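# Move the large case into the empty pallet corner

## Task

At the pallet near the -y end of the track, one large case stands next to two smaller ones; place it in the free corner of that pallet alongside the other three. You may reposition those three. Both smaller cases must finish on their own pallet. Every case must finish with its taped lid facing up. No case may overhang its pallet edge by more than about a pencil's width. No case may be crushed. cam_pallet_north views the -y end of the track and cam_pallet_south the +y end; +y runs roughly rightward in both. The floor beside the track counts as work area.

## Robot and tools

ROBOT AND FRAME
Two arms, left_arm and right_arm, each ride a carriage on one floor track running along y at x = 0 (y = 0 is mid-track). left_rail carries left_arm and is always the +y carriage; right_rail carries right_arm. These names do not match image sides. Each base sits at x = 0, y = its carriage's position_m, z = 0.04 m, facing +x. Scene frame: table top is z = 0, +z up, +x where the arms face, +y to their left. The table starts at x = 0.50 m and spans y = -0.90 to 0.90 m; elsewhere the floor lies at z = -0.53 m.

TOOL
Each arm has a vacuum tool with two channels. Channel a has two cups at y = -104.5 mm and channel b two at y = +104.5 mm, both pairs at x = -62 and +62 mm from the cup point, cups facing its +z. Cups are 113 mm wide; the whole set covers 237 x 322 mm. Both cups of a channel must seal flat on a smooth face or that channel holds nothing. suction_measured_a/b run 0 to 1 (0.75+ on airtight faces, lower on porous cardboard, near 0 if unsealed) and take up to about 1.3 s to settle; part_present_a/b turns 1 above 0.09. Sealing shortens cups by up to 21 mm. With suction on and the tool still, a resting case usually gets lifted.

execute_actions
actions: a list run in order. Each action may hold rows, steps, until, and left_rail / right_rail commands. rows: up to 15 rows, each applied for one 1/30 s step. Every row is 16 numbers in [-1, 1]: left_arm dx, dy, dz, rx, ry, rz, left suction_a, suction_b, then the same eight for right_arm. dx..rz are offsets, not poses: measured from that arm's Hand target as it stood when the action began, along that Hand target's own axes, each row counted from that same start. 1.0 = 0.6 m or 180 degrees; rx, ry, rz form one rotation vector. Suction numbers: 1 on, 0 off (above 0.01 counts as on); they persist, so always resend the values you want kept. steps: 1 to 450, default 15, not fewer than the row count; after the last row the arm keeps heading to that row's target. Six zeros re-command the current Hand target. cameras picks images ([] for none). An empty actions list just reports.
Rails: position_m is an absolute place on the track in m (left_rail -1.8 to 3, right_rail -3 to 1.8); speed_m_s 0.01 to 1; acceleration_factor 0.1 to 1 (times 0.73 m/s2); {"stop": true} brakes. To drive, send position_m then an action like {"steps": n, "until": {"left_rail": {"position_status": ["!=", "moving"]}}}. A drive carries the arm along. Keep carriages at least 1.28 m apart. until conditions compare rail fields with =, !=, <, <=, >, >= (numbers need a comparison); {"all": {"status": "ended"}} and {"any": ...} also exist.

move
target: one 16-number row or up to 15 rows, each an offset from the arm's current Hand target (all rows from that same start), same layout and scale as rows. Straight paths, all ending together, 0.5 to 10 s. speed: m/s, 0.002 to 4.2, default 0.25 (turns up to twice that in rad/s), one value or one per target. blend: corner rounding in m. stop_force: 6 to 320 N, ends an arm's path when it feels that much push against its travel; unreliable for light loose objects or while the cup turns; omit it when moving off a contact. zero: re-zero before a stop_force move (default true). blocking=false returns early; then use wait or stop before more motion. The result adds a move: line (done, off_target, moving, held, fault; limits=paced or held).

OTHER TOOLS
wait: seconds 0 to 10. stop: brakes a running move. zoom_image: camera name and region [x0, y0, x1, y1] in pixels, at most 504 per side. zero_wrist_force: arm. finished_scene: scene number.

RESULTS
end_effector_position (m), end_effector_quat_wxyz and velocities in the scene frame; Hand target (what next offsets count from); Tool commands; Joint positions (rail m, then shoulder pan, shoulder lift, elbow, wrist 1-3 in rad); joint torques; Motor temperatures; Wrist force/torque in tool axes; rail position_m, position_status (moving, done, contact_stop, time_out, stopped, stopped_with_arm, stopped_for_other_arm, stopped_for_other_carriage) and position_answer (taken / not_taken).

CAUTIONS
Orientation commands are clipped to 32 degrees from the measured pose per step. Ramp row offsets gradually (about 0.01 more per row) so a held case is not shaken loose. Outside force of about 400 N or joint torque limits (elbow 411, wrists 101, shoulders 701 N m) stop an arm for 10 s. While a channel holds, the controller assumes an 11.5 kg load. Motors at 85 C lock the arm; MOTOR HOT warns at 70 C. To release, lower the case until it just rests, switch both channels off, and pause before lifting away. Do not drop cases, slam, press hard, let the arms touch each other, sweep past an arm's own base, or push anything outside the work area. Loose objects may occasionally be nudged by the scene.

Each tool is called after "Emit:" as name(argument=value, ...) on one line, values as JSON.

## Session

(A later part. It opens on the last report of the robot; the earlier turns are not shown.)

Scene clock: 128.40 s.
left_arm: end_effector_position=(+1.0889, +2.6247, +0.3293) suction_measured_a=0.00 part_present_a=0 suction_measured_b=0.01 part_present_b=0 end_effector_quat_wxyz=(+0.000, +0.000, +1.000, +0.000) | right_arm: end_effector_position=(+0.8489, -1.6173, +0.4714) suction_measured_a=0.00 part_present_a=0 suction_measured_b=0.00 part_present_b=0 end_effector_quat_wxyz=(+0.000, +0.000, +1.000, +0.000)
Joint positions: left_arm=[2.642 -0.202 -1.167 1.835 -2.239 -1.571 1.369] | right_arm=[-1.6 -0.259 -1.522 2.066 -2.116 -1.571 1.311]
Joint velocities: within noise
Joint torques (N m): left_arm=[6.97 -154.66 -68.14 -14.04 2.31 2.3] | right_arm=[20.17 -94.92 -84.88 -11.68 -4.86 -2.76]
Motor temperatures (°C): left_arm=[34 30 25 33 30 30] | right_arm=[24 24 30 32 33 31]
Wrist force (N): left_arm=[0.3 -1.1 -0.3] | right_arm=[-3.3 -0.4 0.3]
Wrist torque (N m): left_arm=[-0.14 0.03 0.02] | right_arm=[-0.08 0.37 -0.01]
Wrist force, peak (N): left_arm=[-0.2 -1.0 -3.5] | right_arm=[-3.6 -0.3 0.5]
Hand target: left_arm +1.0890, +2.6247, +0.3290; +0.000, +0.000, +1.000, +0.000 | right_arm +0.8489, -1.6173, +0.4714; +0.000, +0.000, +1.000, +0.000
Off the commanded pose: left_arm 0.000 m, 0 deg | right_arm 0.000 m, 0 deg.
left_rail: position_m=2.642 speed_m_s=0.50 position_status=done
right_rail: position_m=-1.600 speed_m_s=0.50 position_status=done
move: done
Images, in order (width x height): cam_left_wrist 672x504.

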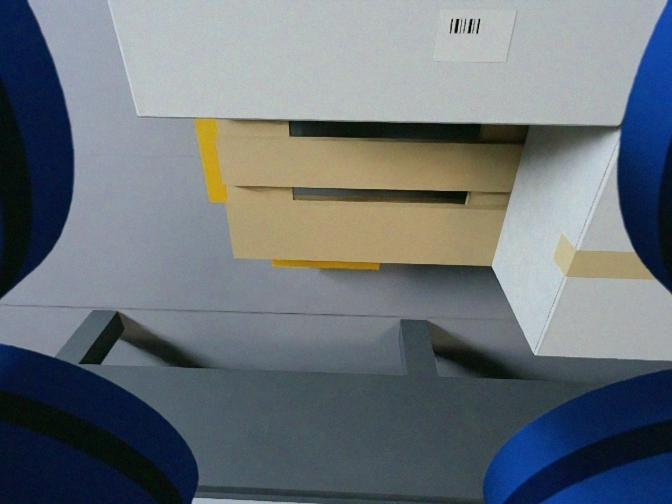

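Emit:
zoom_image(camera="cam_left_wrist", region=[180, 180, 340, 300])

Emit:
zoom_image(camera="cam_left_wrist", region=[420, 180, 580, 300])

Emit:
zoom_image(camera="cam_left_wrist", region=[460, 90, 620, 210])

Emit:
zoom_image(camera="cam_left_wrist", region=[100, 80, 260, 200])

Emit:
move(target=[0,0,-0.4633,0,0,0,0,0,0,0,0,0,0,0,0,0], cameras=["cam_left_wrist"])

Emit:
zoom_image(camera="cam_left_wrist", region=[180, 30, 340, 150])

Emit:
zoom_image(camera="cam_left_wrist", region=[430, 30, 590, 150])

Emit:
zoom_image(camera="cam_left_wrist", region=[430, 170, 590, 290])

Scaled by 3.150.

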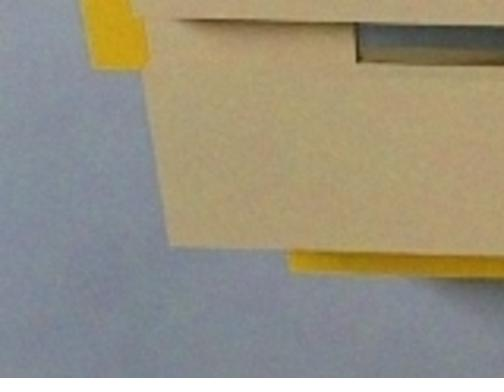

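Scaled by 3.150.

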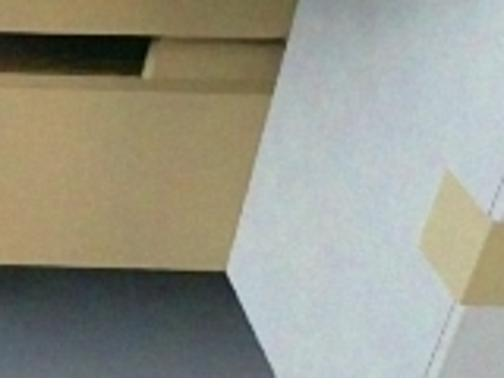

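Scaled by 3.150.

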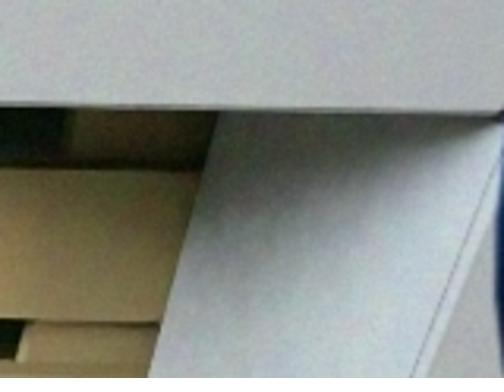

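Scaled by 3.150.

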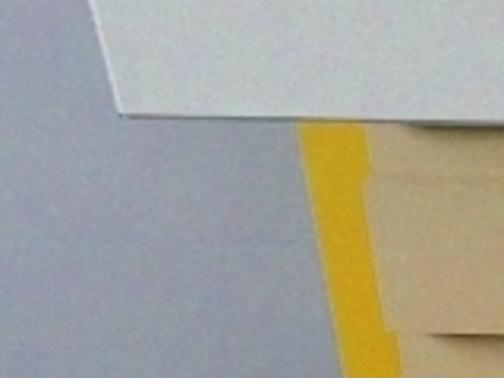

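Scene clock: 130.53 s.
left_arm: end_effector_position=(+1.0889, +2.6248, +0.6068) suction_measured_a=0.00 part_present_a=0 suction_measured_b=0.01 part_present_b=0 end_effector_quat_wxyz=(+0.000, +0.000, +1.000, +0.000) | right_arm: end_effector_position=(+0.8489, -1.6173, +0.4714) suction_measured_a=0.00 part_present_a=0 suction_measured_b=0.00 part_present_b=0 end_effector_quat_wxyz=(+0.000, +0.000, +1.000, +0.000)
Joint positions: left_arm=[2.642 -0.201 -1.319 1.62 -1.872 -1.571 1.369] | right_arm=[-1.6 -0.259 -1.522 2.066 -2.116 -1.571 1.311]
Joint velocities: within noise
Joint torques (N m): left_arm=[-7.76 -171.38 -101.66 -2.5 -1.73 -4.55] | right_arm=[14.89 -97.29 -82.59 -12.27 -5.32 -2.38]
Motor temperatures (°C): left_arm=[34 30 25 33 30 30] | right_arm=[24 24 30 32 33 31]
Wrist force (N): left_arm=[0.4 -0.8 -0.3] | right_arm=[-3.3 -0.2 0.0]
Wrist torque (N m): left_arm=[-0.10 -0.07 -0.02] | right_arm=[-0.07 0.37 -0.01]
Wrist force, peak (N): left_arm=[0.6 -1.6 -3.6] | right_arm=[-3.6 -0.3 0.4]
Hand target: left_arm +1.0889, +2.6248, +0.6070; +0.000, +0.000, +1.000, +0.000 | right_arm +0.8489, -1.6173, +0.4714; +0.000, +0.000, +1.000, +0.000
Off the commanded pose: left_arm 0.000 m, 0 deg | right_arm 0.000 m, 0 deg.
left_rail: position_m=2.642 speed_m_s=0.50 position_status=done
right_rail: position_m=-1.600 speed_m_s=0.50 position_status=done
move: done
Images, in order (width x height): cam_left_wrist 672x504.

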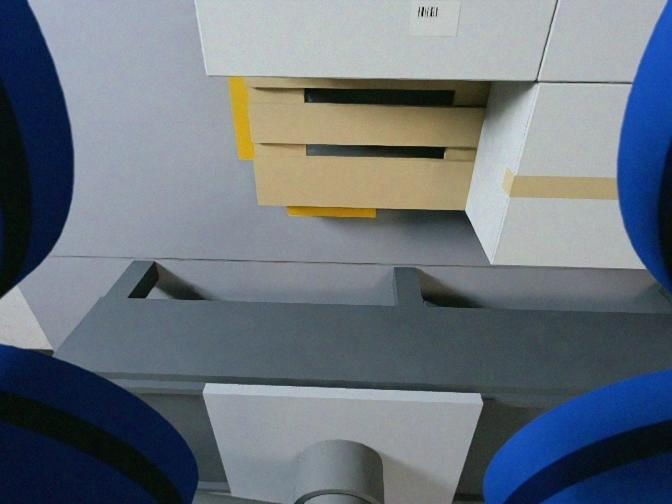

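Scaled by 3.150.

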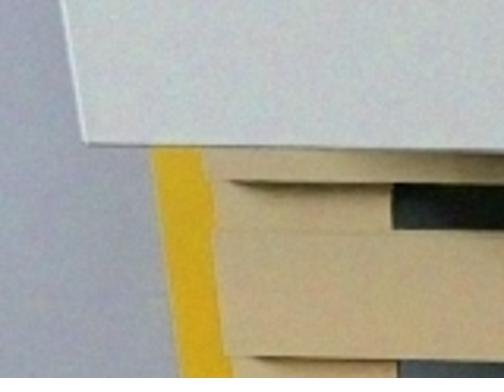

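Scaled by 3.150.

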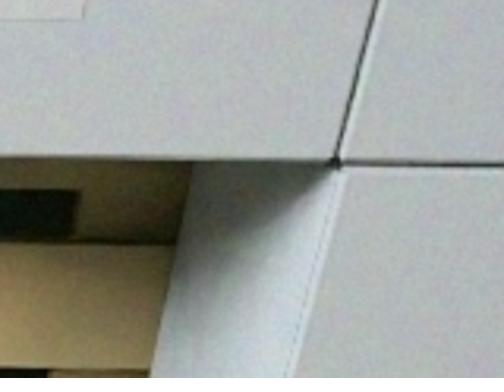

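Scaled by 3.150.

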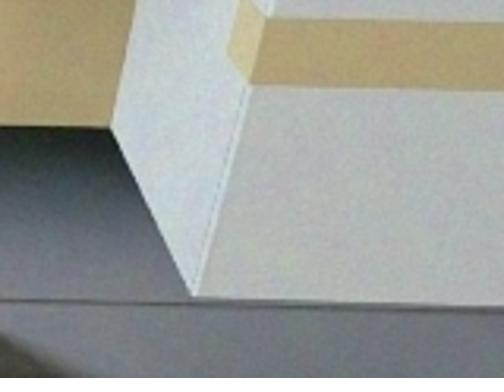

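Emit:
move(target=[0.4,0,0.2,0,0,0,0,0,0,0,0,0,0,0,0,0], cameras=[])

Emit:
execute_actions(actions=[{"left_rail":{"position_m":0.0},"steps":450,"until":{"all":{"status":"ended"}}}], cameras=[])

Emit:
move(target=[0,0,0.29,0,0,0,0,0,0,0,0,0,0,0,0,0], speed=0.15, cameras=["cam_high"])

Emit:
move(target=[0,0,0.1,0,0,0,0,0,0,0,0,0,0,0,0,0], speed=0.02, stop_force=25, cameras=[])

Emit:
execute_actions(actions=[{"rows":[[0,0,0,0,0,0,1,1,0,0,0,0,0,0,0,0]],"steps":60}], cameras=[])

Scene clock: 132.90 s.
left_arm: end_effector_position=(+0.8492, +2.6248, +0.4871) suction_measured_a=0.00 part_present_a=0 suction_measured_b=0.01 part_present_b=0 end_effector_quat_wxyz=(+0.000, +0.000, +1.000, +0.000) | right_arm: end_effector_position=(+0.8489, -1.6173, +0.4714) suction_measured_a=0.00 part_present_a=0 suction_measured_b=0.00 part_present_b=0 end_effector_quat_wxyz=(+0.000, +0.000, +1.000, +0.000)
Joint positions: left_arm=[2.642 -0.259 -1.532 2.052 -2.091 -1.571 1.312] | right_arm=[-1.6 -0.259 -1.522 2.066 -2.116 -1.571 1.311]
Joint velocities: within noise
Joint torques (N m): left_arm=[-25.27 -121.16 -72.85 -14.4 4.46 -3.79] | right_arm=[15.49 -92.97 -80.79 -12.2 -4.9 -2.07]
Motor temperatures (°C): left_arm=[34 30 25 33 30 30] | right_arm=[24 24 30 32 33 31]
Wrist force (N): left_arm=[0.7 -1.2 -0.4] | right_arm=[-3.4 -0.3 0.4]
Wrist torque (N m): left_arm=[-0.16 -0.09 -0.06] | right_arm=[-0.07 0.38 -0.01]
Wrist force, peak (N): left_arm=[3.6 -0.9 1.2] | right_arm=[-3.7 -0.2 0.2]
Hand target: left_arm +0.8489, +2.6248, +0.4870; +0.000, +0.000, +1.000, +0.000 | right_arm +0.8489, -1.6173, +0.4714; +0.000, +0.000, +1.000, +0.000
Off the commanded pose: left_arm 0.000 m, 0 deg | right_arm 0.000 m, 0 deg.
left_rail: position_m=2.642 speed_m_s=0.50 position_status=done
right_rail: position_m=-1.600 speed_m_s=0.50 position_status=done
move: done
No camera images: "cameras" was empty.

Scene clock: 140.73 s.
left_arm: end_effector_position=(+0.8490, -0.0173, +0.4870) suction_measured_a=0.00 part_present_a=0 suction_measured_b=0.01 part_present_b=0 end_effector_quat_wxyz=(+0.000, +0.000, +1.000, +0.000) | right_arm: end_effector_position=(+0.8489, -1.6173, +0.4714) suction_measured_a=0.00 part_present_a=0 suction_measured_b=0.00 part_present_b=0 end_effector_quat_wxyz=(+0.000, +0.000, +1.000, +0.000)
Joint positions: left_arm=[0 -0.259 -1.532 2.052 -2.091 -1.571 1.312] | right_arm=[-1.6 -0.259 -1.522 2.066 -2.116 -1.571 1.311]
Joint velocities: within noise
Joint torques (N m): left_arm=[6.33 -113.66 -88.71 -10.05 1.48 -4.13] | right_arm=[15.43 -95.31 -84.56 -11.93 -4.85 -2.97]
Motor temperatures (°C): left_arm=[34 30 25 33 30 30] | right_arm=[24 24 30 32 33 31]
Wrist force (N): left_arm=[0.5 -0.9 -0.6] | right_arm=[-3.2 -0.5 0.2]
Wrist torque (N m): left_arm=[-0.12 -0.06 -0.06] | right_arm=[-0.10 0.36 -0.01]
Wrist force, peak (N): left_arm=[0.8 -2.4 -0.2] | right_arm=[-3.7 -0.3 0.6]
Hand target: left_arm +0.8489, -0.0172, +0.4870; +0.000, +0.000, +1.000, +0.000 | right_arm +0.8489, -1.6173, +0.4714; +0.000, +0.000, +1.000, +0.000
Tool commands: left_gripper/suction_a=+0.0 left_gripper/suction_b=+0.0 right_gripper/suction_a=+0.0 right_gripper/suction_b=+0.0
Off the commanded pose: left_arm 0.000 m, 0 deg | right_arm 0.000 m, 0 deg.
left_rail: position_m=0.000 speed_m_s=0.50 position_status=done
right_rail: position_m=-1.600 speed_m_s=0.50 position_status=done
No camera images: "cameras" was empty.

Scene clock: 142.53 s.
left_arm: end_effector_position=(+0.8490, -0.0173, +0.3132) suction_measured_a=0.00 part_present_a=0 suction_measured_b=0.01 part_present_b=0 end_effector_quat_wxyz=(+0.000, +0.000, +1.000, +0.000) | right_arm: end_effector_position=(+0.8489, -1.6173, +0.4714) suction_measured_a=0.00 part_present_a=0 suction_measured_b=0.00 part_present_b=0 end_effector_quat_wxyz=(+0.000, +0.000, +1.000, +0.000)
Joint positions: left_arm=[0 -0.259 -1.387 2.186 -2.37 -1.571 1.311] | right_arm=[-1.6 -0.259 -1.522 2.066 -2.116 -1.571 1.311]
Joint velocities: within noise
Joint torques (N m): left_arm=[13.91 -98.93 -60.84 -14.84 -1.02 2.37] | right_arm=[15.34 -94.46 -83.16 -11.55 -4.86 -2.71]
Motor temperatures (°C): left_arm=[34 30 25 33 30 30] | right_arm=[24 24 30 32 33 31]
Wrist force (N): left_arm=[0.7 -0.8 -0.5] | right_arm=[-3.4 -0.6 0.0]
Wrist torque (N m): left_arm=[-0.06 -0.11 -0.04] | right_arm=[-0.12 0.38 -0.01]
Wrist force, peak (N): left_arm=[0.6 -1.2 -2.8] | right_arm=[-3.6 -0.4 0.4]
Hand target: left_arm +0.8490, -0.0173, +0.3130; +0.000, +0.000, +1.000, +0.000 | right_arm +0.8489, -1.6173, +0.4714; +0.000, +0.000, +1.000, +0.000
Off the commanded pose: left_arm 0.000 m, 0 deg | right_arm 0.000 m, 0 deg.
left_rail: position_m=0.000 speed_m_s=0.50 position_status=done
right_rail: position_m=-1.600 speed_m_s=0.50 position_status=done
move: done
Images, in order (width x height): cam_high 672x504.

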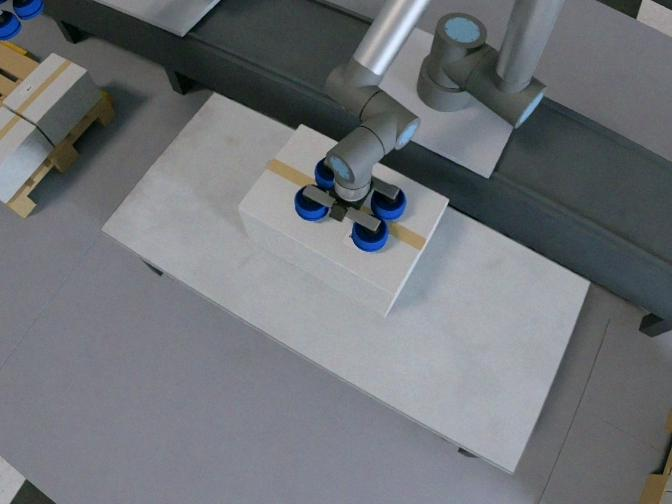

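Scene clock: 146.00 s.
left_arm: end_effector_position=(+0.8490, -0.0173, +0.2705) suction_measured_a=0.00 part_present_a=0 suction_measured_b=0.01 part_present_b=0 end_effector_quat_wxyz=(+0.000, +0.000, +1.000, +0.000) | right_arm: end_effector_position=(+0.8489, -1.6173, +0.4714) suction_measured_a=0.00 part_present_a=0 suction_measured_b=0.00 part_present_b=0 end_effector_quat_wxyz=(+0.000, +0.000, +1.000, +0.000)
Joint positions: left_arm=[0 -0.259 -1.342 2.212 -2.441 -1.571 1.312] | right_arm=[-1.6 -0.259 -1.522 2.066 -2.116 -1.571 1.311]
Joint velocities: within noise
Joint torques (N m): left_arm=[17.42 -119.1 -63.44 -1.4 -0.34 2.55] | right_arm=[11.5 -95.69 -87.68 -11.87 -4.77 -2.24]
Motor temperatures (°C): left_arm=[34 30 25 33 30 30] | right_arm=[24 24 30 32 33 31]
Wrist force (N): left_arm=[5.6 1.3 -25.1] | right_arm=[-3.4 -0.2 0.5]
Wrist torque (N m): left_arm=[0.27 -0.42 0.01] | right_arm=[-0.06 0.38 -0.01]
Wrist force, peak (N): left_arm=[5.9 1.0 -30.6] | right_arm=[-3.6 -0.5 0.5]
Hand target: left_arm +0.8490, -0.0173, +0.2705; +0.000, +0.000, +1.000, +0.000 (not the last commanded pose) | right_arm +0.8489, -1.6173, +0.4714; +0.000, +0.000, +1.000, +0.000
Off the commanded pose: left_arm 0.018 m, 0 deg | right_arm 0.000 m, 0 deg.
left_rail: position_m=0.000 speed_m_s=0.50 position_status=done
right_rail: position_m=-1.600 speed_m_s=0.50 position_status=done
move: contact (left_arm)
No camera images: "cameras" was empty.

Scene clock: 148.20 s.
left_arm: end_effector_position=(+0.8490, -0.0173, +0.2705) suction_measured_a=0.86 part_present_a=1 suction_measured_b=0.91 part_present_b=1 end_effector_quat_wxyz=(+0.000, +0.000, +1.000, +0.000) | right_arm: end_effector_position=(+0.8489, -1.6173, +0.4714) suction_measured_a=0.00 part_present_a=0 suction_measured_b=0.00 part_present_b=0 end_effector_quat_wxyz=(+0.000, +0.000, +1.000, +0.000)
Joint positions: left_arm=[0 -0.259 -1.342 2.212 -2.441 -1.571 1.312] | right_arm=[-1.6 -0.259 -1.522 2.066 -2.116 -1.571 1.311]
Joint velocities: within noise
Joint torques (N m): left_arm=[-15.76 -246.42 -152.65 -33.29 -7.99 -4.19] | right_arm=[14.7 -92.68 -83.57 -11.74 -4.56 -1.74]
Motor temperatures (°C): left_arm=[34 30 25 33 30 30] | right_arm=[24 24 30 32 33 31]
Wrist force (N): left_arm=[0.7 -1.1 26.2] | right_arm=[-3.3 -0.1 0.7]
Wrist torque (N m): left_arm=[-7.07 -2.61 -0.06] | right_arm=[-0.05 0.37 -0.01]
Wrist force, peak (N): left_arm=[-31.2 19.7 98.2] | right_arm=[-3.7 -0.1 0.4]
Hand target: left_arm +0.8490, -0.0173, +0.2705; +0.000, +0.000, +1.000, +0.000 | right_arm +0.8489, -1.6173, +0.4714; +0.000, +0.000, +1.000, +0.000
Off the commanded pose: left_arm 0.000 m, 0 deg | right_arm 0.000 m, 0 deg.
left_rail: position_m=0.000 speed_m_s=0.50 position_status=done
right_rail: position_m=-1.600 speed_m_s=0.50 position_status=done
No camera images: "cameras" was empty.

Emit:
move(target=[[0,0,-0.08,0,0,0,1,1,0,0,0,0,0,0,0,0],[0,0,-0.36,0,0,0,1,1,0,0,0,0,0,0,0,0]], speed=[0.04,0.12], blend=[0.02,0], cameras=[])

Emit:
execute_actions(actions=[{"left_rail":{"position_m":2.642},"steps":450,"until":{"all":{"status":"ended"}}}], cameras=[])

Emit:
move(target=[0.0233,0,0.51,0,0,-0.0017,1,1,0,0,0,0,0,0,0,0], speed=0.12, cameras=["cam_pallet_south"])

Emit:
zoom_image(camera="cam_pallet_south", region=[235, 130, 395, 270])

Scene clock: 151.67 s.
left_arm: end_effector_position=(+0.8489, -0.0172, +0.4863) suction_measured_a=0.86 part_present_a=1 suction_measured_b=0.91 part_present_b=1 end_effector_quat_wxyz=(+0.000, +0.000, +1.000, +0.000) | right_arm: end_effector_position=(+0.8489, -1.6173, +0.4714) suction_measured_a=0.00 part_present_a=0 suction_measured_b=0.00 part_present_b=0 end_effector_quat_wxyz=(+0.000, +0.000, +1.000, +0.000)
Joint positions: left_arm=[0 -0.259 -1.532 2.053 -2.093 -1.571 1.312] | right_arm=[-1.6 -0.259 -1.522 2.066 -2.116 -1.571 1.311]
Joint velocities: within noise
Joint torques (N m): left_arm=[1.34 -228.33 -196.28 -23.98 -7.67 -2.28] | right_arm=[14.26 -97.44 -83.98 -11.17 -5.26 -2.21]
Motor temperatures (°C): left_arm=[34 30 25 33 30 30] | right_arm=[24 24 30 32 33 31]
Wrist force (N): left_arm=[0.6 -1.2 27.7] | right_arm=[-3.1 -0.2 0.2]
Wrist torque (N m): left_arm=[-7.20 -2.53 -0.08] | right_arm=[-0.07 0.35 -0.01]
Wrist force, peak (N): left_arm=[-0.9 -1.8 32.6] | right_arm=[-3.8 -0.2 0.2]
Hand target: left_arm +0.8490, -0.0173, +0.4865; +0.000, +0.000, +1.000, +0.000 | right_arm +0.8489, -1.6173, +0.4714; +0.000, +0.000, +1.000, +0.000
Off the commanded pose: left_arm 0.000 m, 0 deg | right_arm 0.000 m, 0 deg.
left_rail: position_m=0.000 speed_m_s=0.50 position_status=done
right_rail: position_m=-1.600 speed_m_s=0.50 position_status=done
move: done
No camera images: "cameras" was empty.

Scene clock: 159.50 s.
left_arm: end_effector_position=(+0.8490, +2.6247, +0.4865) suction_measured_a=0.86 part_present_a=1 suction_measured_b=0.91 part_present_b=1 end_effector_quat_wxyz=(+0.000, +0.000, +1.000, +0.000) | right_arm: end_effector_position=(+0.8489, -1.6173, +0.4714) suction_measured_a=0.00 part_present_a=0 suction_measured_b=0.00 part_present_b=0 end_effector_quat_wxyz=(+0.000, +0.000, +1.000, +0.000)
Joint positions: left_arm=[2.642 -0.259 -1.532 2.053 -2.092 -1.571 1.312] | right_arm=[-1.6 -0.259 -1.522 2.066 -2.116 -1.571 1.311]
Joint velocities: within noise
Joint torques (N m): left_arm=[-13.92 -217.8 -182.76 -27.53 -9.94 -3.63] | right_arm=[15.59 -96.07 -85.3 -11.1 -4.62 -2.2]
Motor temperatures (°C): left_arm=[34 30 25 33 30 30] | right_arm=[24 24 30 32 33 31]
Wrist force (N): left_arm=[0.7 -1.2 27.0] | right_arm=[-3.1 -0.5 0.3]
Wrist torque (N m): left_arm=[-7.13 -2.60 -0.09] | right_arm=[-0.10 0.35 -0.01]
Wrist force, peak (N): left_arm=[0.0 -6.7 27.7] | right_arm=[-3.7 -0.3 0.6]
Hand target: left_arm +0.8490, +2.6247, +0.4865; +0.000, +0.000, +1.000, +0.000 | right_arm +0.8489, -1.6173, +0.4714; +0.000, +0.000, +1.000, +0.000
Tool commands: left_gripper/suction_a=+1.0 left_gripper/suction_b=+1.0 right_gripper/suction_a=+0.0 right_gripper/suction_b=+0.0
Off the commanded pose: left_arm 0.000 m, 0 deg | right_arm 0.000 m, 0 deg.
left_rail: position_m=2.642 speed_m_s=0.50 position_status=done
right_rail: position_m=-1.600 speed_m_s=0.50 position_status=done
No camera images: "cameras" was empty.

Scene clock: 162.70 s.
left_arm: end_effector_position=(+0.8351, +2.6247, +0.1807) suction_measured_a=0.86 part_present_a=1 suction_measured_b=0.91 part_present_b=1 end_effector_quat_wxyz=(+0.000, -0.003, +1.000, +0.000) end_effector_velocity=(+0.000, +0.000, -0.001) end_effector_angular_velocity=(-0.001, -0.002, +0.000) | right_arm: end_effector_position=(+0.8489, -1.6173, +0.4714) suction_measured_a=0.00 part_present_a=0 suction_measured_b=0.00 part_present_b=0 end_effector_quat_wxyz=(+0.000, +0.000, +1.000, +0.000)
Joint positions: left_arm=[2.642 -0.264 -1.246 2.274 -2.6 -1.571 1.302] | right_arm=[-1.6 -0.259 -1.522 2.066 -2.116 -1.571 1.311]
Joint velocities: left_arm=[0 0 0.002 0.001 -0.005 0 0] | right_arm=[within noise]
Joint torques (N m): left_arm=[-27.74 -222.03 -110.36 -33.69 -8.9 -4.37] | right_arm=[15.01 -98.21 -85.59 -11.72 -5.06 -1.58]
Motor temperatures (°C): left_arm=[34 30 25 33 30 30] | right_arm=[24 24 30 32 33 31]
Wrist force (N): left_arm=[0.7 -0.9 27.5] | right_arm=[-3.2 -0.1 0.4]
Wrist torque (N m): left_arm=[-7.16 -2.58 0.00] | right_arm=[-0.06 0.36 -0.01]
Wrist force, peak (N): left_arm=[2.4 -0.1 42.1] | right_arm=[-3.6 -0.5 0.4]
Hand target: left_arm +0.8351, +2.6247, +0.1805; +0.000, -0.003, +1.000, +0.000 | right_arm +0.8489, -1.6173, +0.4714; +0.000, +0.000, +1.000, +0.000
Off the commanded pose: left_arm 0.000 m, 0 deg | right_arm 0.000 m, 0 deg.
left_rail: position_m=2.642 speed_m_s=0.50 position_status=done
right_rail: position_m=-1.600 speed_m_s=0.50 position_status=done
move: done
Images, in order (width x height): cam_pallet_south 672x504.

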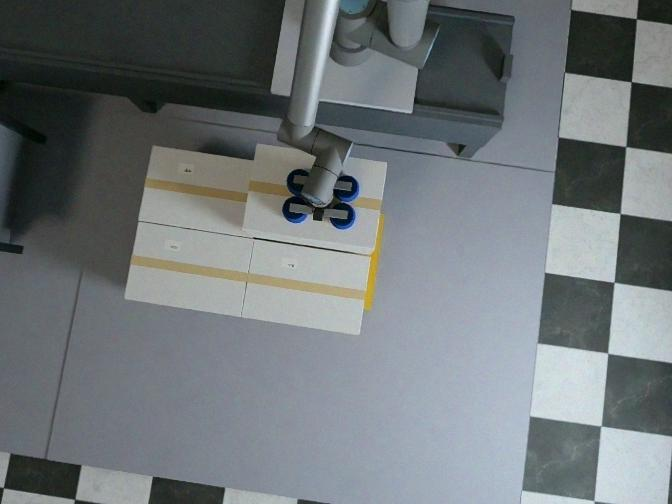

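Scaled by 3.150.

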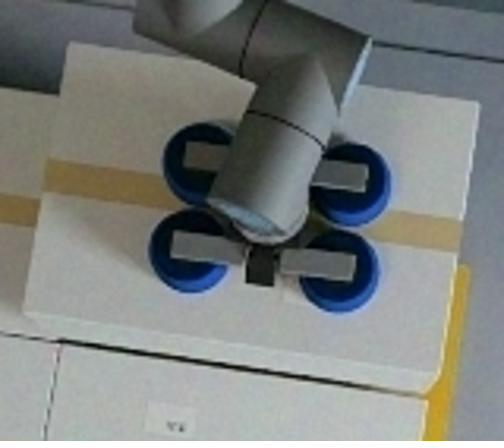

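Emit:
move(target=[0,0,0.43,0,0,0,1,1,0,0,0,0,0,0,0,0], speed=0.03, stop_force=22, cameras=["cam_pallet_south"])

Emit:
zoom_image(camera="cam_pallet_south", region=[235, 130, 395, 270])

Scene clock: 172.57 s.
left_arm: end_effector_position=(+0.8351, +2.6247, -0.0775) suction_measured_a=0.86 part_present_a=1 suction_measured_b=0.91 part_present_b=1 end_effector_quat_wxyz=(+0.000, -0.003, +1.000, +0.000) | right_arm: end_effector_position=(+0.8489, -1.6173, +0.4714) suction_measured_a=0.00 part_present_a=0 suction_measured_b=0.00 part_present_b=0 end_effector_quat_wxyz=(+0.000, +0.000, +1.000, +0.000)
Joint positions: left_arm=[2.642 -0.264 -0.867 2.309 -3.013 -1.571 1.302] | right_arm=[-1.6 -0.259 -1.522 2.066 -2.116 -1.571 1.311]
Joint velocities: within noise
Joint torques (N m): left_arm=[-23.53 -259.12 -57.16 -33.51 -5.24 -3.91] | right_arm=[15.22 -95.67 -86.34 -11.33 -4.63 -2.42]
Motor temperatures (°C): left_arm=[34 30 25 33 30 30] | right_arm=[24 24 30 32 33 31]
Wrist force (N): left_arm=[0.6 -1.0 27.0] | right_arm=[-3.5 -0.1 0.4]
Wrist torque (N m): left_arm=[-7.12 -2.58 -0.06] | right_arm=[-0.05 0.40 -0.01]
Wrist force, peak (N): left_arm=[1.6 -0.6 31.0] | right_arm=[-3.8 -0.3 0.3]
Hand target: left_arm +0.8351, +2.6247, -0.0775; +0.000, -0.003, +1.000, +0.000 | right_arm +0.8489, -1.6173, +0.4714; +0.000, +0.000, +1.000, +0.000
Off the commanded pose: left_arm 0.000 m, 0 deg | right_arm 0.000 m, 0 deg.
left_rail: position_m=2.642 speed_m_s=0.50 position_status=done
right_rail: position_m=-1.600 speed_m_s=0.50 position_status=done
move: done
Images, in order (width x height): cam_pallet_south 672x504.

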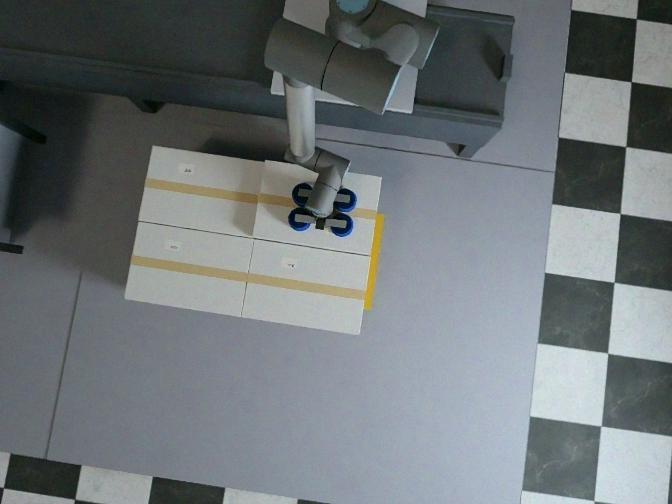

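Scaled by 3.150.

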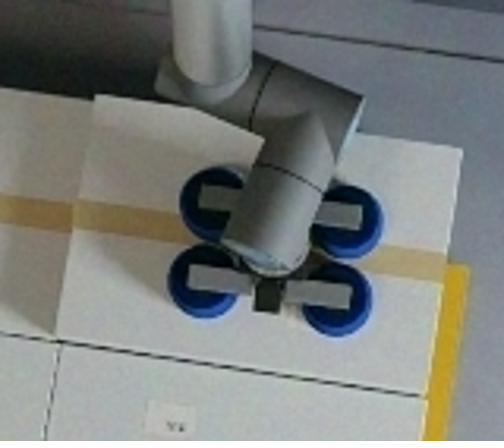

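No contact. Set down.

Emit:
move(target=[0,0,0.12,0,0,0,1,1,0,0,0,0,0,0,0,0], speed=0.015, stop_force=22, cameras=["cam_pallet_south"])

Emit:
zoom_image(camera="cam_pallet_south", region=[235, 130, 395, 270])

Emit:
move(target=[0,0,0.0075,0,0,0,1,1,0,0,0,0,0,0,0,0], speed=0.01, cameras=[])

Scene clock: 176.60 s.
left_arm: end_effector_position=(+0.8351, +2.6247, -0.1170) suction_measured_a=0.86 part_present_a=1 suction_measured_b=0.91 part_present_b=1 end_effector_quat_wxyz=(+0.000, -0.003, +1.000, +0.000) | right_arm: end_effector_position=(+0.8489, -1.6173, +0.4714) suction_measured_a=0.00 part_present_a=0 suction_measured_b=0.00 part_present_b=0 end_effector_quat_wxyz=(+0.000, +0.000, +1.000, +0.000)
Joint positions: left_arm=[2.642 -0.264 -0.805 2.302 -3.067 -1.571 1.302] | right_arm=[-1.6 -0.259 -1.522 2.066 -2.116 -1.571 1.311]
Joint velocities: within noise
Joint torques (N m): left_arm=[-21.68 -284.99 -30.14 -21.76 -2.85 -2.42] | right_arm=[14.31 -98.74 -87.91 -12.23 -4.2 -1.6]
Motor temperatures (°C): left_arm=[34 30 25 33 30 30] | right_arm=[24 24 30 32 33 31]
Wrist force (N): left_arm=[-3.4 -3.2 7.2] | right_arm=[-3.5 -0.4 0.5]
Wrist torque (N m): left_arm=[-0.59 1.02 0.13] | right_arm=[-0.10 0.39 -0.01]
Wrist force, peak (N): left_arm=[1.1 -1.1 27.6] | right_arm=[-3.7 -0.3 0.4]
Hand target: left_arm +0.8351, +2.6247, -0.1170; +0.000, -0.003, +1.000, +0.000 (not the last commanded pose) | right_arm +0.8489, -1.6173, +0.4714; +0.000, +0.000, +1.000, +0.000
Off the commanded pose: left_arm 0.032 m, 0 deg | right_arm 0.000 m, 0 deg.
left_rail: position_m=2.642 speed_m_s=0.50 position_status=done
right_rail: position_m=-1.600 speed_m_s=0.50 position_status=done
move: contact (left_arm)
Images, in order (width x height): cam_pallet_south 672x504.

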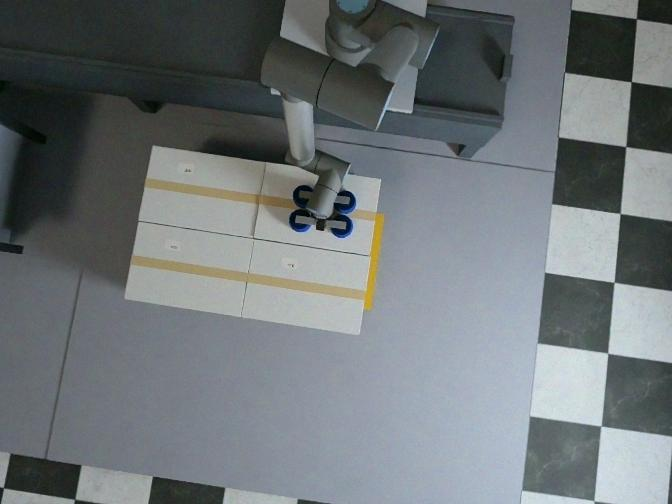

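Scaled by 3.150.

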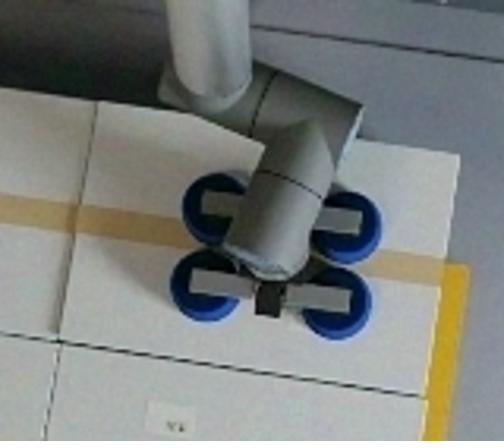

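Scene clock: 177.33 s.
left_arm: end_effector_position=(+0.8352, +2.6247, -0.1212) suction_measured_a=0.86 part_present_a=1 suction_measured_b=0.91 part_present_b=1 end_effector_quat_wxyz=(+0.000, -0.003, +1.000, +0.000) | right_arm: end_effector_position=(+0.8489, -1.6173, +0.4714) suction_measured_a=0.00 part_present_a=0 suction_measured_b=0.00 part_present_b=0 end_effector_quat_wxyz=(+0.000, +0.000, +1.000, +0.000)
Joint positions: left_arm=[2.642 -0.264 -0.799 2.301 -3.073 -1.571 1.302] | right_arm=[-1.6 -0.259 -1.522 2.066 -2.116 -1.571 1.311]
Joint velocities: within noise
Joint torques (N m): left_arm=[-17.84 -193.26 -44.66 -24.57 5.51 -2.01] | right_arm=[15.36 -94.12 -87.99 -11.95 -4.48 -2.15]
Motor temperatures (°C): left_arm=[34 30 25 33 30 30] | right_arm=[24 24 30 32 33 31]
Wrist force (N): left_arm=[0.8 28.2 -71.3] | right_arm=[-3.4 -0.2 -0.1]
Wrist torque (N m): left_arm=[14.37 5.61 2.41] | right_arm=[-0.07 0.38 -0.01]
Wrist force, peak (N): left_arm=[0.8 28.2 -71.3] | right_arm=[-3.5 -0.5 0.2]
Hand target: left_arm +0.8351, +2.6247, -0.1215; +0.000, -0.003, +1.000, +0.000 | right_arm +0.8489, -1.6173, +0.4714; +0.000, +0.000, +1.000, +0.000
Off the commanded pose: left_arm 0.000 m, 0 deg | right_arm 0.000 m, 0 deg.
left_rail: position_m=2.642 speed_m_s=0.50 position_status=done
right_rail: position_m=-1.600 speed_m_s=0.50 position_status=done
move: done
No camera images: "cameras" was empty.

Release, retreat, inspect.

Emit:
execute_actions(actions=[{"rows":[[0,0,0,0,0,0,0,0,0,0,0,0,0,0,0,0]],"steps":60}], cameras=[])

Emit:
move(target=[[0,0,-0.05,0,0,0,0,0,0,0,0,0,0,0,0,0],[0,0,-0.6,0,0,0,0,0,0,0,0,0,0,0,0,0],[0.142,0,-0.936,0,0,0,0,0,0,0,0,0,0,0,0,0]], speed=[0.03,0.2,0.2], blend=[0.01,0.05,0], cameras=["cam_pallet_south"])

Emit:
execute_actions(actions=[{"left_rail":{"position_m":3.0},"steps":450,"until":{"all":{"status":"ended"}}}], cameras=["cam_left_wrist","cam_pallet_south"])

Emit:
zoom_image(camera="cam_left_wrist", region=[380, 0, 580, 180])

Emit:
move(target=[-1,0,0,0,0,0,0,0,0,0,0,0,0,0,0,0], cameras=[])

Emit:
move(target=[-0.25,0,0,0,0,0,0,0,0,0,0,0,0,0,0,0], cameras=["cam_left_wrist"])

Emit:
zoom_image(camera="cam_left_wrist", region=[350, 40, 610, 240])

Emit:
zoom_image(camera="cam_left_wrist", region=[350, 220, 450, 440])

Scene clock: 179.87 s.
left_arm: end_effector_position=(+0.8351, +2.6247, -0.1215) suction_measured_a=0.00 part_present_a=0 suction_measured_b=0.01 part_present_b=0 end_effector_quat_wxyz=(+0.000, -0.003, +1.000, +0.000) | right_arm: end_effector_position=(+0.8489, -1.6173, +0.4714) suction_measured_a=0.00 part_present_a=0 suction_measured_b=0.00 part_present_b=0 end_effector_quat_wxyz=(+0.000, +0.000, +1.000, +0.000)
Joint positions: left_arm=[2.642 -0.264 -0.798 2.301 -3.073 -1.571 1.302] | right_arm=[-1.6 -0.259 -1.522 2.066 -2.116 -1.571 1.311]
Joint velocities: within noise
Joint torques (N m): left_arm=[-20.31 -118.82 -2.59 6.02 -3 -2] | right_arm=[13.79 -96.19 -89.12 -11.88 -4.42 -2.11]
Motor temperatures (°C): left_arm=[34 30 25 33 30 30] | right_arm=[24 24 30 32 33 31]
Wrist force (N): left_arm=[12.9 -6.4 -95.3] | right_arm=[-3.2 -0.4 0.4]
Wrist torque (N m): left_arm=[-1.40 0.21 0.46] | right_arm=[-0.08 0.35 -0.01]
Wrist force, peak (N): left_arm=[12.3 -6.6 -97.0] | right_arm=[-3.7 -0.5 0.4]
Hand target: left_arm +0.8351, +2.6247, -0.1215; +0.000, -0.003, +1.000, +0.000 | right_arm +0.8489, -1.6173, +0.4714; +0.000, +0.000, +1.000, +0.000
Off the commanded pose: left_arm 0.000 m, 0 deg | right_arm 0.000 m, 0 deg.
left_rail: position_m=2.642 speed_m_s=0.50 position_status=done
right_rail: position_m=-1.600 speed_m_s=0.50 position_status=done
No camera images: "cameras" was empty.

Scene clock: 184.27 s.
left_arm: end_effector_position=(+0.7499, +2.6243, +0.4399) suction_measured_a=0.00 part_present_a=0 suction_measured_b=0.01 part_present_b=0 end_effector_quat_wxyz=(+0.000, -0.003, +1.000, +0.000) end_effector_velocity=(-0.001, +0.000, +0.001) end_effector_angular_velocity=(+0.001, +0.001, +0.000) | right_arm: end_effector_position=(+0.8489, -1.6173, +0.4714) suction_measured_a=0.00 part_present_a=0 suction_measured_b=0.00 part_present_b=0 end_effector_quat_wxyz=(+0.000, +0.000, +1.000, +0.000)
Joint positions: left_arm=[2.642 -0.295 -1.617 2.213 -2.167 -1.571 1.271] | right_arm=[-1.6 -0.259 -1.522 2.066 -2.116 -1.571 1.311]
Joint velocities: left_arm=[0 0 -0.002 -0.001 0.005 0 -0.001] | right_arm=[within noise]
Joint torques (N m): left_arm=[-30.35 -96.52 -92.9 -3.92 2.05 -4.25] | right_arm=[12.62 -93.33 -91.21 -12.17 -4.96 -1.61]
Motor temperatures (°C): left_arm=[34 30 25 33 30 30] | right_arm=[24 24 30 32 33 31]
Wrist force (N): left_arm=[-7.1 -4.2 -1.0] | right_arm=[-3.3 -0.2 0.3]
Wrist torque (N m): left_arm=[-0.54 0.95 0.01] | right_arm=[-0.06 0.38 0.00]
Wrist force, peak (N): left_arm=[12.6 -6.3 -95.2] | right_arm=[-3.7 -0.5 0.6]
Hand target: left_arm +0.7498, +2.6243, +0.4401; +0.000, -0.003, +1.000, +0.000 | right_arm +0.8489, -1.6173, +0.4714; +0.000, +0.000, +1.000, +0.000
Off the commanded pose: left_arm 0.000 m, 0 deg | right_arm 0.000 m, 0 deg.
left_rail: position_m=2.642 speed_m_s=0.50 position_status=done
right_rail: position_m=-1.600 speed_m_s=0.50 position_status=done
move: done
Images, in order (width x height): cam_pallet_south 672x504.

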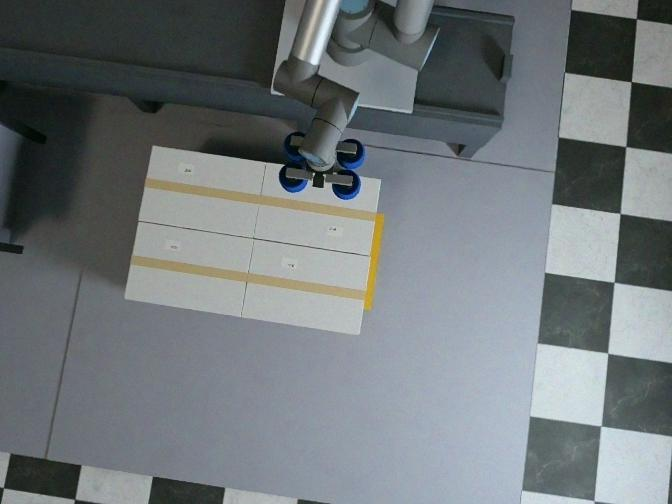

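Scene clock: 187.07 s.
left_arm: end_effector_position=(+0.7498, +2.9823, +0.4401) suction_measured_a=0.00 part_present_a=0 suction_measured_b=0.01 part_present_b=0 end_effector_quat_wxyz=(+0.000, -0.003, +1.000, +0.000) | right_arm: end_effector_position=(+0.8489, -1.6173, +0.4714) suction_measured_a=0.00 part_present_a=0 suction_measured_b=0.00 part_present_b=0 end_effector_quat_wxyz=(+0.000, +0.000, +1.000, +0.000)
Joint positions: left_arm=[3 -0.295 -1.617 2.213 -2.167 -1.571 1.271] | right_arm=[-1.6 -0.259 -1.522 2.066 -2.116 -1.571 1.311]
Joint velocities: within noise
Joint torques (N m): left_arm=[-16.89 -89.81 -78.96 -4.69 3.12 -4.12] | right_arm=[15.08 -96.43 -90.46 -11.35 -5.32 -1.48]
Motor temperatures (°C): left_arm=[34 30 25 33 30 30] | right_arm=[24 24 30 32 33 31]
Wrist force (N): left_arm=[-6.8 -4.2 -0.5] | right_arm=[-3.5 -0.4 0.6]
Wrist torque (N m): left_arm=[-0.55 0.91 0.01] | right_arm=[-0.09 0.39 -0.01]
Wrist force, peak (N): left_arm=[-7.9 -5.0 -0.9] | right_arm=[-3.6 -0.3 0.3]
Hand target: left_arm +0.7498, +2.9823, +0.4401; +0.000, -0.003, +1.000, +0.000 | right_arm +0.8489, -1.6173, +0.4714; +0.000, +0.000, +1.000, +0.000
Tool commands: left_gripper/suction_a=+0.0 left_gripper/suction_b=+0.0 right_gripper/suction_a=+0.0 right_gripper/suction_b=+0.0
Off the commanded pose: left_arm 0.000 m, 0 deg | right_arm 0.000 m, 0 deg.
left_rail: position_m=3.000 speed_m_s=0.50 position_status=done
right_rail: position_m=-1.600 speed_m_s=0.50 position_status=done
Images, in order (width x height): cam_pallet_south 672x504, cam_left_wrist 672x504.

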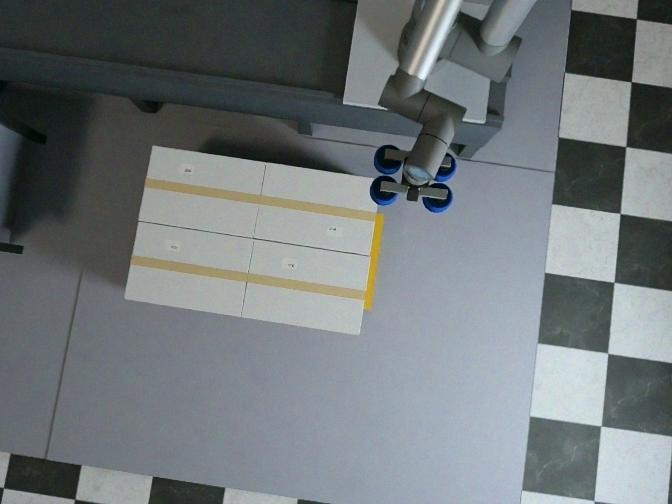

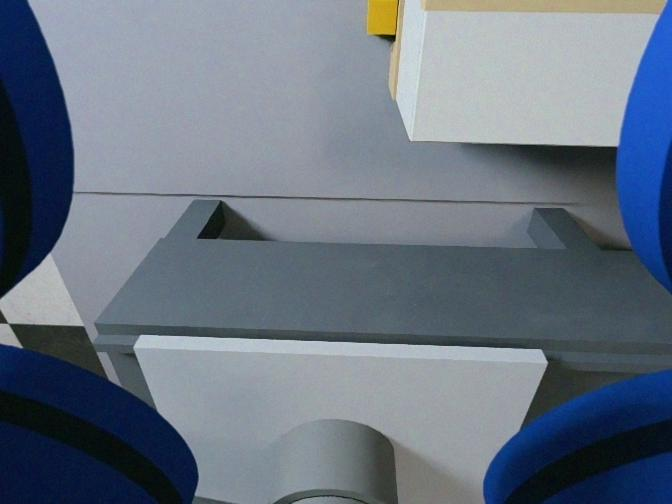

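Scaled by 2.520.

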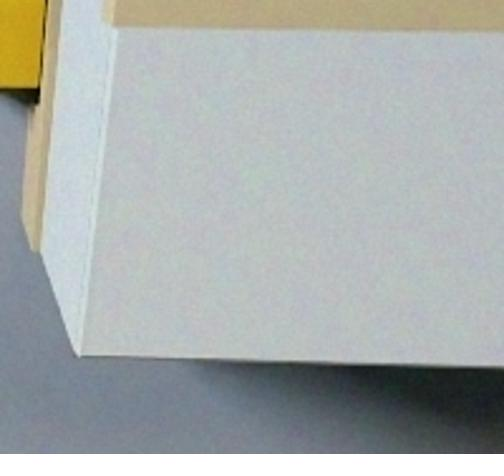

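Scene clock: 190.27 s.
left_arm: end_effector_position=(+1.3496, +2.9855, +0.4402) suction_measured_a=0.00 part_present_a=0 suction_measured_b=0.01 part_present_b=0 end_effector_quat_wxyz=(+0.000, -0.003, +1.000, +0.000) | right_arm: end_effector_position=(+0.8489, -1.6173, +0.4714) suction_measured_a=0.00 part_present_a=0 suction_measured_b=0.00 part_present_b=0 end_effector_quat_wxyz=(+0.000, +0.000, +1.000, +0.000)
Joint positions: left_arm=[3 -0.16 -0.962 1.32 -1.929 -1.571 1.405] | right_arm=[-1.6 -0.259 -1.522 2.066 -2.116 -1.571 1.311]
Joint velocities: within noise
Joint torques (N m): left_arm=[31.85 -207.45 -102.3 -3.53 -5.18 2.61] | right_arm=[10.71 -94.54 -89.87 -11.51 -4.58 -1.38]
Motor temperatures (°C): left_arm=[34 30 25 33 30 30] | right_arm=[24 24 30 32 33 31]
Wrist force (N): left_arm=[-7.2 -4.3 -0.5] | right_arm=[-3.1 -0.3 0.3]
Wrist torque (N m): left_arm=[-0.57 1.02 0.04] | right_arm=[-0.08 0.34 -0.01]
Wrist force, peak (N): left_arm=[-10.1 -4.6 -0.6] | right_arm=[-3.6 -0.3 0.3]
Hand target: left_arm +1.3498, +2.9855, +0.4402; +0.000, -0.003, +1.000, +0.000 | right_arm +0.8489, -1.6173, +0.4714; +0.000, +0.000, +1.000, +0.000
Off the commanded pose: left_arm 0.000 m, 0 deg | right_arm 0.000 m, 0 deg.
left_rail: position_m=3.000 speed_m_s=0.50 position_status=done
right_rail: position_m=-1.600 speed_m_s=0.50 position_status=done
move: done
No camera images: "cameras" was empty.

Scene clock: 191.70 s.
left_arm: end_effector_position=(+1.4996, +2.9863, +0.4403) suction_measured_a=0.00 part_present_a=0 suction_measured_b=0.01 part_present_b=0 end_effector_quat_wxyz=(+0.000, -0.003, +1.000, +0.000) | right_arm: end_effector_position=(+0.8489, -1.6173, +0.4714) suction_measured_a=0.00 part_present_a=0 suction_measured_b=0.00 part_present_b=0 end_effector_quat_wxyz=(+0.000, +0.000, +1.000, +0.000)
Joint positions: left_arm=[3 -0.144 -0.778 0.989 -1.782 -1.571 1.422] | right_arm=[-1.6 -0.259 -1.522 2.066 -2.116 -1.571 1.311]
Joint velocities: within noise
Joint torques (N m): left_arm=[31.55 -242.89 -110.6 -2.71 -5.33 2.24] | right_arm=[13.32 -98.03 -91.22 -11.62 -4.9 -1.63]
Motor temperatures (°C): left_arm=[34 30 25 33 30 30] | right_arm=[24 24 30 32 33 31]
Wrist force (N): left_arm=[-6.9 -3.9 -0.5] | right_arm=[-3.3 -0.4 0.1]
Wrist torque (N m): left_arm=[-0.55 0.97 0.07] | right_arm=[-0.10 0.37 0.00]
Wrist force, peak (N): left_arm=[-9.5 -4.2 0.2] | right_arm=[-3.5 -0.5 0.3]
Hand target: left_arm +1.4998, +2.9863, +0.4403; +0.000, -0.003, +1.000, +0.000 | right_arm +0.8489, -1.6173, +0.4714; +0.000, +0.000, +1.000, +0.000
Off the commanded pose: left_arm 0.000 m, 0 deg | right_arm 0.000 m, 0 deg.
left_rail: position_m=3.000 speed_m_s=0.50 position_status=done
right_rail: position_m=-1.600 speed_m_s=0.50 position_status=done
move: done
Images, in order (width x height): cam_left_wrist 672x504.

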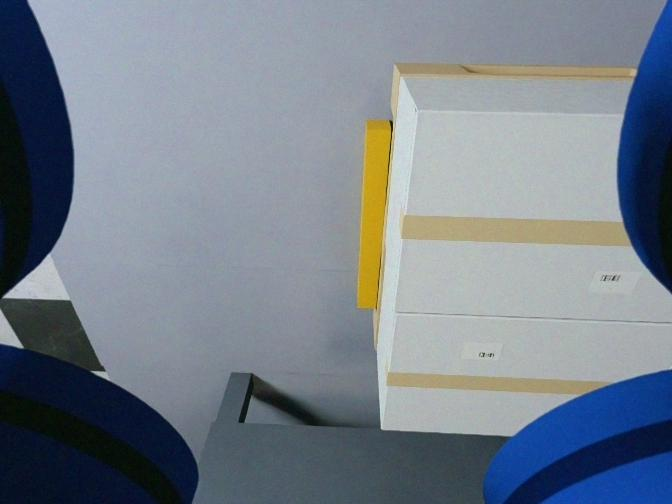

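Scaled by 1.938.

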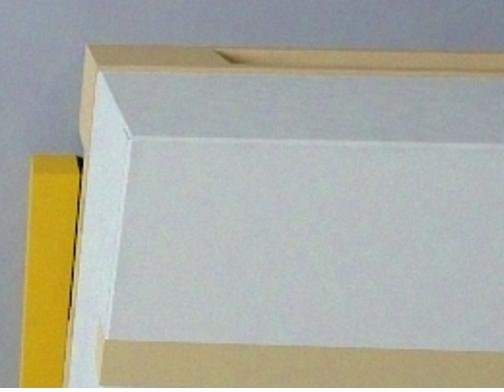

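Scaled by 2.291.

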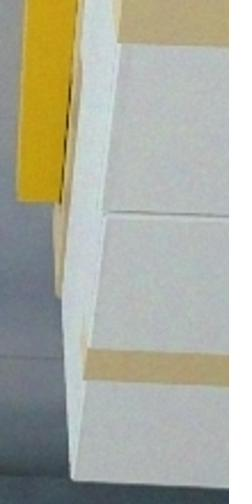

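Emit:
finished_scene(scene=3)

The scene is finished: the task was done.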